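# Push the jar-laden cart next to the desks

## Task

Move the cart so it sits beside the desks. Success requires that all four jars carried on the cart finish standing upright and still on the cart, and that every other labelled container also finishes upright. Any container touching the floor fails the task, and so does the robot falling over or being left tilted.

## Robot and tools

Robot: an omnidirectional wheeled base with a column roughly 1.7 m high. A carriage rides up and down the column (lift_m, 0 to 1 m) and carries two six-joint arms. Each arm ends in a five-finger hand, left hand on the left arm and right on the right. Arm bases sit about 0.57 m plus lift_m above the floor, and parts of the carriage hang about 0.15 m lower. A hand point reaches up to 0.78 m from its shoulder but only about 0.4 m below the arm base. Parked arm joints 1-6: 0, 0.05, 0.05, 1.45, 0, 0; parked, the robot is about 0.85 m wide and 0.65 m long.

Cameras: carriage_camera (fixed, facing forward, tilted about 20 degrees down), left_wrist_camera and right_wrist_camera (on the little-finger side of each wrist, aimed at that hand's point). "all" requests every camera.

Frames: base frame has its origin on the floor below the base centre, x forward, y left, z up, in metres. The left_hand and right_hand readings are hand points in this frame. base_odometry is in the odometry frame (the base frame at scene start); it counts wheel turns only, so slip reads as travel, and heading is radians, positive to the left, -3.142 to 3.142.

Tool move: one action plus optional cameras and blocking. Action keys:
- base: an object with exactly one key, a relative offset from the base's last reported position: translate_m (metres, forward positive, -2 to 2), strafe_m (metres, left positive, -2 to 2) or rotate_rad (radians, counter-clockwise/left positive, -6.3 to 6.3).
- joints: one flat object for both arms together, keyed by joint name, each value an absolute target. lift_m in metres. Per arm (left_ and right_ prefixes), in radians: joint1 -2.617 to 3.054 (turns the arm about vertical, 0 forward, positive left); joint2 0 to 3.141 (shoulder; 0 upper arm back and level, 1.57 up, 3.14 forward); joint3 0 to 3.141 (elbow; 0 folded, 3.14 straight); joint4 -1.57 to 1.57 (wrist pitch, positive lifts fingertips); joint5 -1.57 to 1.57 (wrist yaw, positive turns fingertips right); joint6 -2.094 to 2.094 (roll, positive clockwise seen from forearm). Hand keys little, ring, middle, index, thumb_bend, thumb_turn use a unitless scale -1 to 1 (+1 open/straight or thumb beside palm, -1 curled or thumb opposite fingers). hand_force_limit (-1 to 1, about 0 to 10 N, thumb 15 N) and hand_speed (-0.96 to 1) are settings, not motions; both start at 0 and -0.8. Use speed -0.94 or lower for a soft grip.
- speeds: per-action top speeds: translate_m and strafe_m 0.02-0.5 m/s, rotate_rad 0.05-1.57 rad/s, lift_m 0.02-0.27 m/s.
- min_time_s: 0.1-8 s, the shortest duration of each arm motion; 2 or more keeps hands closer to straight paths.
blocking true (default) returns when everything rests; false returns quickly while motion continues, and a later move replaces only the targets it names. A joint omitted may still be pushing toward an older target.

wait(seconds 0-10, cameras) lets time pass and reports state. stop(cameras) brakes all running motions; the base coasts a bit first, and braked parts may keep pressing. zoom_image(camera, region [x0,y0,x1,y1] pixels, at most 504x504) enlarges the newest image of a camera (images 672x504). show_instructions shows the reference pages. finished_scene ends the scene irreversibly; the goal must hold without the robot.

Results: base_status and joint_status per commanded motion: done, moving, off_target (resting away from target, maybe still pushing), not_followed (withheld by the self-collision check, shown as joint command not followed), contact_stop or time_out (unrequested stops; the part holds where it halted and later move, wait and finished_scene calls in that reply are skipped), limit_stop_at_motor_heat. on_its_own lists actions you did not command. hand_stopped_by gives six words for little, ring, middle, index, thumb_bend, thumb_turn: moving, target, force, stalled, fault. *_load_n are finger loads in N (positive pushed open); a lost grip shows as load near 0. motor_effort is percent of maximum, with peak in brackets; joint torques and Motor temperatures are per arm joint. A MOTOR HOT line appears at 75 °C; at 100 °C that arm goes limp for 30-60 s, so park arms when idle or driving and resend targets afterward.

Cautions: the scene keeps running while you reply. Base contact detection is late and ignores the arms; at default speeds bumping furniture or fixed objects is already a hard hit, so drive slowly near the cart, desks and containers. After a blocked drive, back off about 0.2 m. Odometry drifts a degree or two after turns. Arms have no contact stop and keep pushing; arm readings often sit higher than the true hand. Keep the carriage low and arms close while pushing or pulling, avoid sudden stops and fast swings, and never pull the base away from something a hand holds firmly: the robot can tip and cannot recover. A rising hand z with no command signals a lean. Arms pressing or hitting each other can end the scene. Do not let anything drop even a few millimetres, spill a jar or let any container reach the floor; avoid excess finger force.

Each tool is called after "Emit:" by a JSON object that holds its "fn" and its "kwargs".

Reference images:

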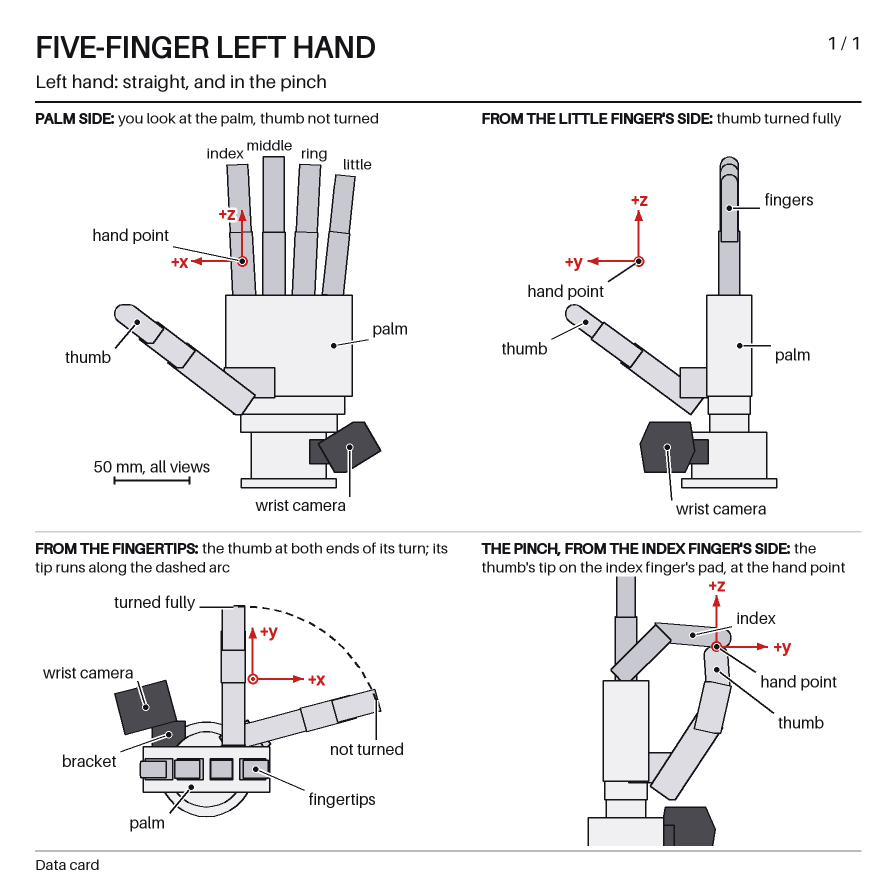

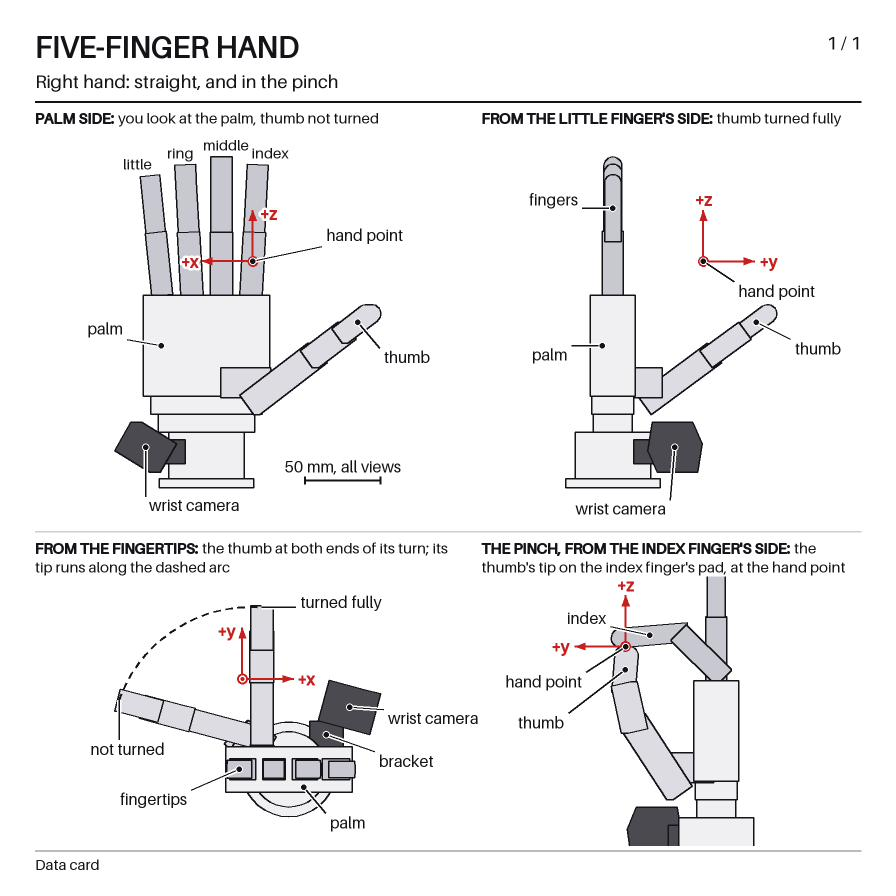

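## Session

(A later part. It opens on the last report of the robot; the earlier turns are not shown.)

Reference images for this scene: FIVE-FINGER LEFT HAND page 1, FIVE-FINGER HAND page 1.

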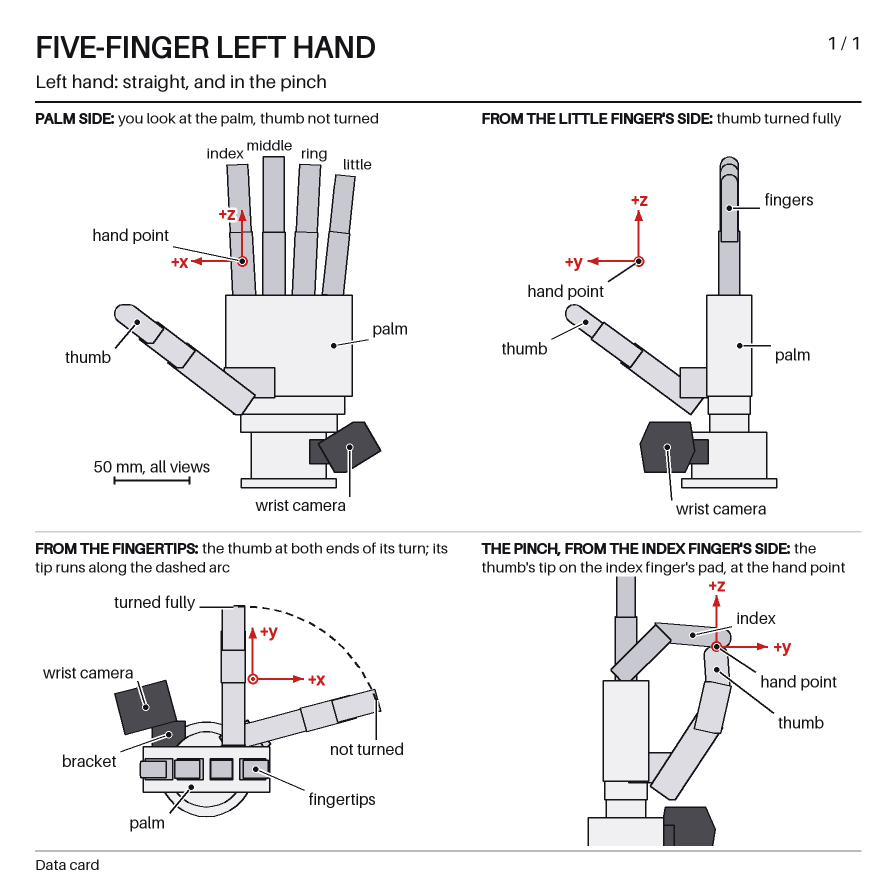

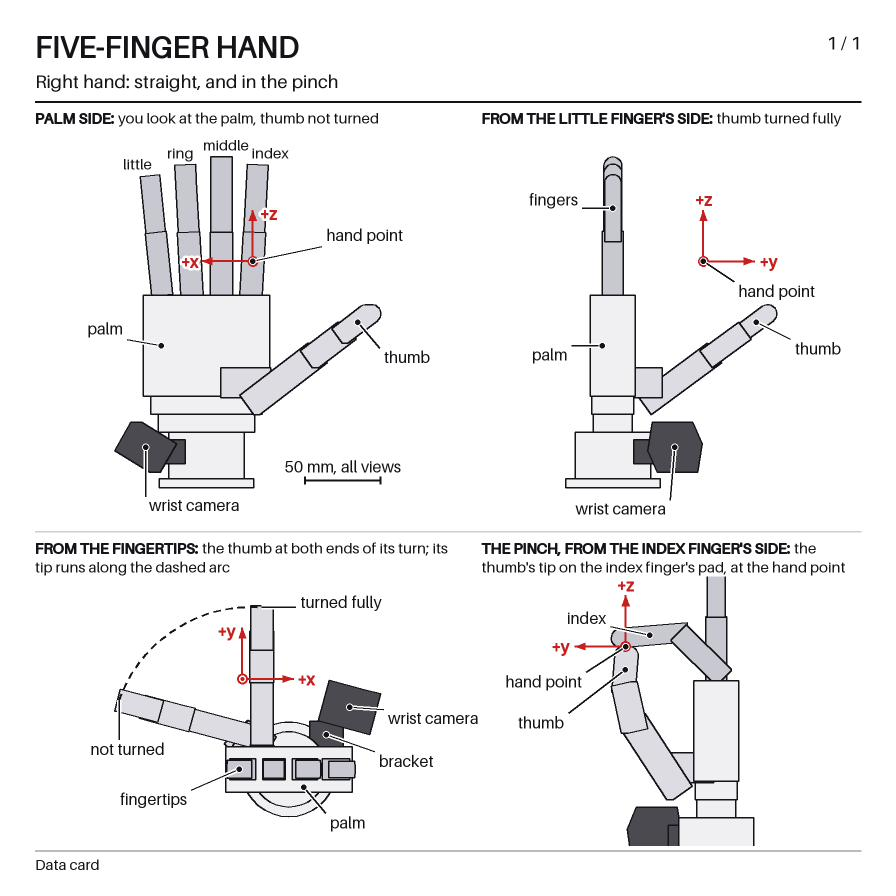

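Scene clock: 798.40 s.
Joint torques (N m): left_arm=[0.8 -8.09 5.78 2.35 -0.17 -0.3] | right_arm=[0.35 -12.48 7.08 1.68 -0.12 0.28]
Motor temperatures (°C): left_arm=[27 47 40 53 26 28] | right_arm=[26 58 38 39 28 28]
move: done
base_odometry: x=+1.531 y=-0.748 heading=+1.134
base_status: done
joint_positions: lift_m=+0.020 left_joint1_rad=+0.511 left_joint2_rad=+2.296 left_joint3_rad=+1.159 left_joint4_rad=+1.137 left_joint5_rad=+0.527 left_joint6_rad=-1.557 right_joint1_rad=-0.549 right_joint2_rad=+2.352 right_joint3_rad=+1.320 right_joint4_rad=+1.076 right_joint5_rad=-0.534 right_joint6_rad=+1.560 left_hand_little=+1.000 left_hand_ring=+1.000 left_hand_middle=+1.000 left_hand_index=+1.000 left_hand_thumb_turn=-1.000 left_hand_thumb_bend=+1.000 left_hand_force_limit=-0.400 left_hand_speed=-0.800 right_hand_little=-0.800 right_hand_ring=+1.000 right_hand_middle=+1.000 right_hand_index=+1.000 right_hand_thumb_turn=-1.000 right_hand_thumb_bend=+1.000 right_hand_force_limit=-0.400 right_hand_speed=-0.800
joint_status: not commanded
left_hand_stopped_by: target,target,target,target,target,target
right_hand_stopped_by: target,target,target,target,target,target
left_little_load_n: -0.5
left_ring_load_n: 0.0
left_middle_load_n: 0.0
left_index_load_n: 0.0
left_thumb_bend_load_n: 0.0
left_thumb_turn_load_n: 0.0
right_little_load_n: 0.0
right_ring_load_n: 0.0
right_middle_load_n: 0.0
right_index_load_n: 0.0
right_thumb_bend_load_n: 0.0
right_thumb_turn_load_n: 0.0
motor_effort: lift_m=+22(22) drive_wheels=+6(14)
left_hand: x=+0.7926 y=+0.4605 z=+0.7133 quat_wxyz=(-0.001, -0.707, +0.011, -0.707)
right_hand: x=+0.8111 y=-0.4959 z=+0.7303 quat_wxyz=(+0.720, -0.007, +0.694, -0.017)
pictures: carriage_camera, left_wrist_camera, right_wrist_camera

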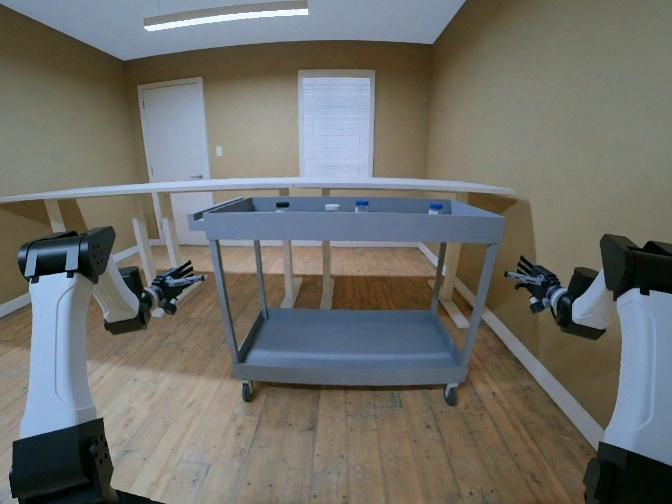

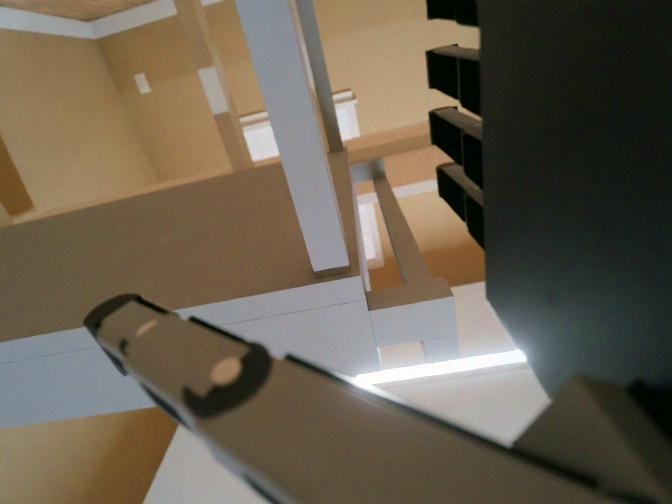

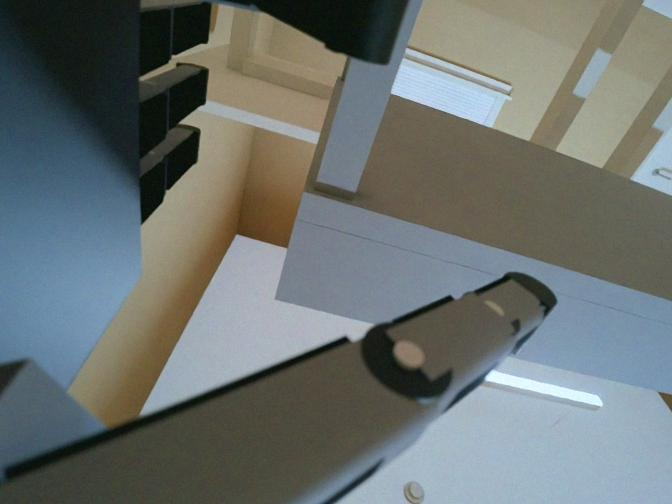

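Back off further, park, then raise to look from above.

Emit:
{"fn": "move", "kwargs": {"base": {"translate_m": -0.15}, "speeds": {"translate_m": 0.15}, "joints": {"right_hand_little": 1}}}

Emit:
{"fn": "move", "kwargs": {"joints": {"left_joint1_rad": 0, "left_joint2_rad": 0.05, "left_joint3_rad": 0.05, "left_joint4_rad": 1.45, "left_joint5_rad": 0, "left_joint6_rad": 0, "right_joint1_rad": 0, "right_joint2_rad": 0.05, "right_joint3_rad": 0.05, "right_joint4_rad": 1.45, "right_joint5_rad": 0, "right_joint6_rad": 0}, "min_time_s": 3}}

Emit:
{"fn": "move", "kwargs": {"joints": {"lift_m": 0.9}, "speeds": {"lift_m": 0.2}, "cameras": ["carriage_camera"]}}

Emit:
{"fn": "zoom_image", "kwargs": {"camera": "carriage_camera", "region": [100, 200, 600, 500]}}

Scene clock: 806.77 s.
Joint torques (N m): left_arm=[0.57 -7.97 5.82 2.36 -0.16 -0.3] | right_arm=[-0.01 -12.11 6.99 1.71 -0.14 0.26]
Motor temperatures (°C): left_arm=[27 47 40 53 26 28] | right_arm=[26 59 38 39 28 28]
move: done
base_odometry: x=+1.467 y=-0.884 heading=+1.135
base_status: done
joint_positions: lift_m=+0.020 left_joint1_rad=+0.512 left_joint2_rad=+2.296 left_joint3_rad=+1.159 left_joint4_rad=+1.137 left_joint5_rad=+0.526 left_joint6_rad=-1.557 right_joint1_rad=-0.544 right_joint2_rad=+2.352 right_joint3_rad=+1.320 right_joint4_rad=+1.076 right_joint5_rad=-0.534 right_joint6_rad=+1.560 left_hand_little=+1.000 left_hand_ring=+1.000 left_hand_middle=+1.000 left_hand_index=+1.000 left_hand_thumb_turn=-1.000 left_hand_thumb_bend=+1.000 left_hand_force_limit=-0.400 left_hand_speed=-0.800 right_hand_little=+1.000 right_hand_ring=+1.000 right_hand_middle=+1.000 right_hand_index=+1.000 right_hand_thumb_turn=-1.000 right_hand_thumb_bend=+1.000 right_hand_force_limit=-0.400 right_hand_speed=-0.800
joint_status: all done
left_hand_stopped_by: target,target,target,target,target,target
right_hand_stopped_by: target,target,target,target,target,target
left_little_load_n: 0.0
left_ring_load_n: 0.0
left_middle_load_n: 0.0
left_index_load_n: 0.0
left_thumb_bend_load_n: 0.0
left_thumb_turn_load_n: 0.0
right_little_load_n: 0.0
right_ring_load_n: 0.0
right_middle_load_n: 0.0
right_index_load_n: 0.0
right_thumb_bend_load_n: 0.0
right_thumb_turn_load_n: 0.0
motor_effort: lift_m=+22(22) drive_wheels=-9(15)
left_hand: x=+0.7925 y=+0.4618 z=+0.7133 quat_wxyz=(+0.000, -0.707, +0.010, -0.707)
right_hand: x=+0.8119 y=-0.4932 z=+0.7302 quat_wxyz=(+0.720, -0.008, +0.694, -0.015)
pictures: none

Scene clock: 810.10 s.
Joint torques (N m): left_arm=[-0.46 2.36 3.82 0.23 -0.2 0.02] | right_arm=[0.55 2.54 3.62 0.08 0.11 -0.06]
Motor temperatures (°C): left_arm=[27 47 40 53 26 28] | right_arm=[26 59 38 39 28 28]
move: done
base_odometry: x=+1.467 y=-0.884 heading=+1.135
base_status: not commanded
joint_positions: lift_m=+0.020 left_joint1_rad=+0.007 left_joint2_rad=+0.054 left_joint3_rad=+0.056 left_joint4_rad=+1.436 left_joint5_rad=+0.016 left_joint6_rad=-0.015 right_joint1_rad=-0.009 right_joint2_rad=+0.061 right_joint3_rad=+0.064 right_joint4_rad=+1.434 right_joint5_rad=-0.015 right_joint6_rad=+0.014 left_hand_little=+1.000 left_hand_ring=+1.000 left_hand_middle=+1.000 left_hand_index=+1.000 left_hand_thumb_turn=-1.000 left_hand_thumb_bend=+1.000 left_hand_force_limit=-0.400 left_hand_speed=-0.800 right_hand_little=+1.000 right_hand_ring=+1.000 right_hand_middle=+1.000 right_hand_index=+1.000 right_hand_thumb_turn=-1.000 right_hand_thumb_bend=+1.000 right_hand_force_limit=-0.400 right_hand_speed=-0.800
joint_status: all done
left_hand_stopped_by: target,target,target,target,target,target
right_hand_stopped_by: target,target,target,target,target,target
left_little_load_n: 0.0
left_ring_load_n: 0.0
left_middle_load_n: 0.0
left_index_load_n: 0.0
left_thumb_bend_load_n: 0.0
left_thumb_turn_load_n: 0.0
right_little_load_n: 0.0
right_ring_load_n: 0.5
right_middle_load_n: 0.0
right_index_load_n: 0.0
right_thumb_bend_load_n: 0.0
right_thumb_turn_load_n: 0.0
motor_effort: lift_m=+22(22) drive_wheels=-8(9)
left_hand: x=+0.3236 y=+0.2818 z=+1.0150 quat_wxyz=(+0.702, -0.042, +0.052, -0.709)
right_hand: x=+0.3238 y=-0.2823 z=+1.0172 quat_wxyz=(+0.707, -0.052, +0.043, -0.704)
pictures: none

Scene clock: 814.97 s.
Joint torques (N m): left_arm=[-0.46 2.5 4.34 0.13 -0.22 0.03] | right_arm=[0.5 3.29 4.14 0.07 0.08 -0.02]
Motor temperatures (°C): left_arm=[27 46 40 51 26 28] | right_arm=[26 57 37 38 28 28]
move: done
base_odometry: x=+1.467 y=-0.884 heading=+1.135
base_status: not commanded
joint_positions: lift_m=+0.900 left_joint1_rad=+0.007 left_joint2_rad=+0.051 left_joint3_rad=+0.051 left_joint4_rad=+1.438 left_joint5_rad=+0.015 left_joint6_rad=-0.014 right_joint1_rad=-0.009 right_joint2_rad=+0.057 right_joint3_rad=+0.058 right_joint4_rad=+1.436 right_joint5_rad=-0.011 right_joint6_rad=+0.012 left_hand_little=+1.000 left_hand_ring=+1.000 left_hand_middle=+1.000 left_hand_index=+1.000 left_hand_thumb_turn=-1.000 left_hand_thumb_bend=+1.000 left_hand_force_limit=-0.400 left_hand_speed=-0.800 right_hand_little=+1.000 right_hand_ring=+1.000 right_hand_middle=+1.000 right_hand_index=+1.000 right_hand_thumb_turn=-1.000 right_hand_thumb_bend=+1.000 right_hand_force_limit=-0.400 right_hand_speed=-0.800
joint_status: all done
left_hand_stopped_by: target,target,target,target,target,target
right_hand_stopped_by: target,target,target,target,target,target
left_little_load_n: 0.0
left_ring_load_n: 0.0
left_middle_load_n: 0.0
left_index_load_n: 0.0
left_thumb_bend_load_n: 0.0
left_thumb_turn_load_n: 0.0
right_little_load_n: 0.0
right_ring_load_n: 0.0
right_middle_load_n: 0.0
right_index_load_n: 0.0
right_thumb_bend_load_n: 0.0
right_thumb_turn_load_n: 0.0
motor_effort: lift_m=+22(30) drive_wheels=+6(8)
left_hand: x=+0.3238 y=+0.2822 z=+1.8937 quat_wxyz=(+0.703, -0.043, +0.052, -0.708)
right_hand: x=+0.3237 y=-0.2831 z=+1.8959 quat_wxyz=(+0.707, -0.051, +0.044, -0.704)

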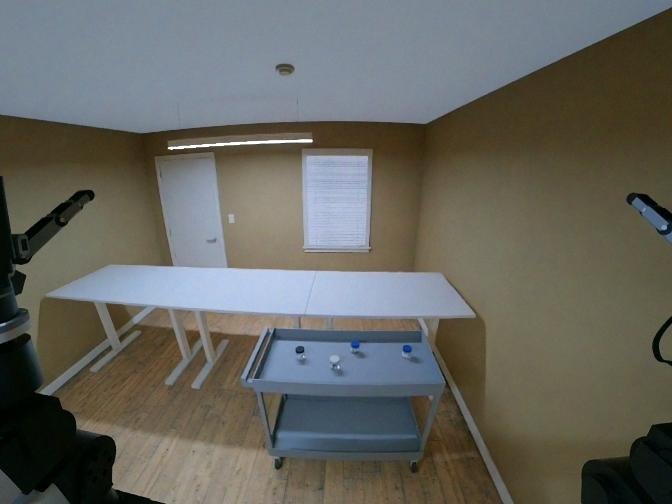

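Scaled by 1.008.

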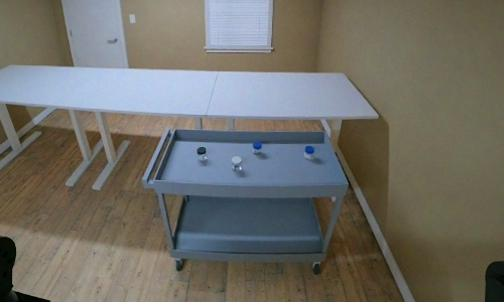

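Emit:
{"fn": "zoom_image", "kwargs": {"camera": "carriage_camera", "region": [220, 290, 360, 400]}}

Emit:
{"fn": "zoom_image", "kwargs": {"camera": "carriage_camera", "region": [360, 290, 500, 400]}}

Scaled by 3.600.

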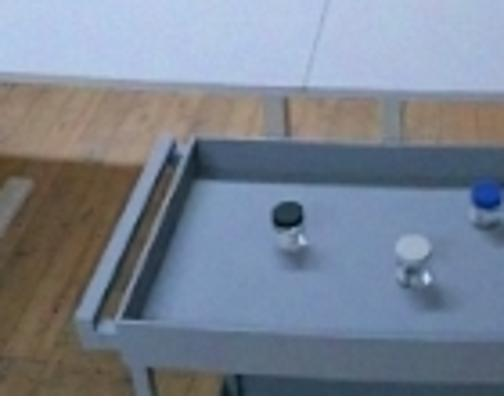

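Scaled by 3.600.

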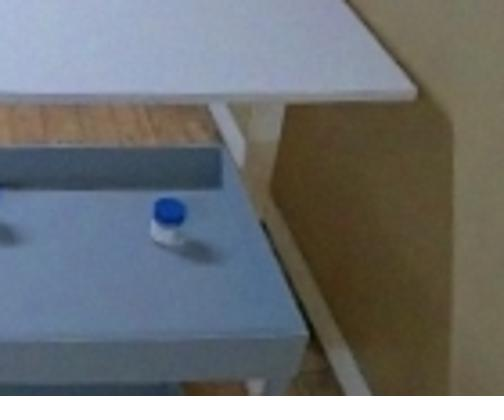

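Emit:
{"fn": "finished_scene", "kwargs": {}}

The scene is finished: the task was done.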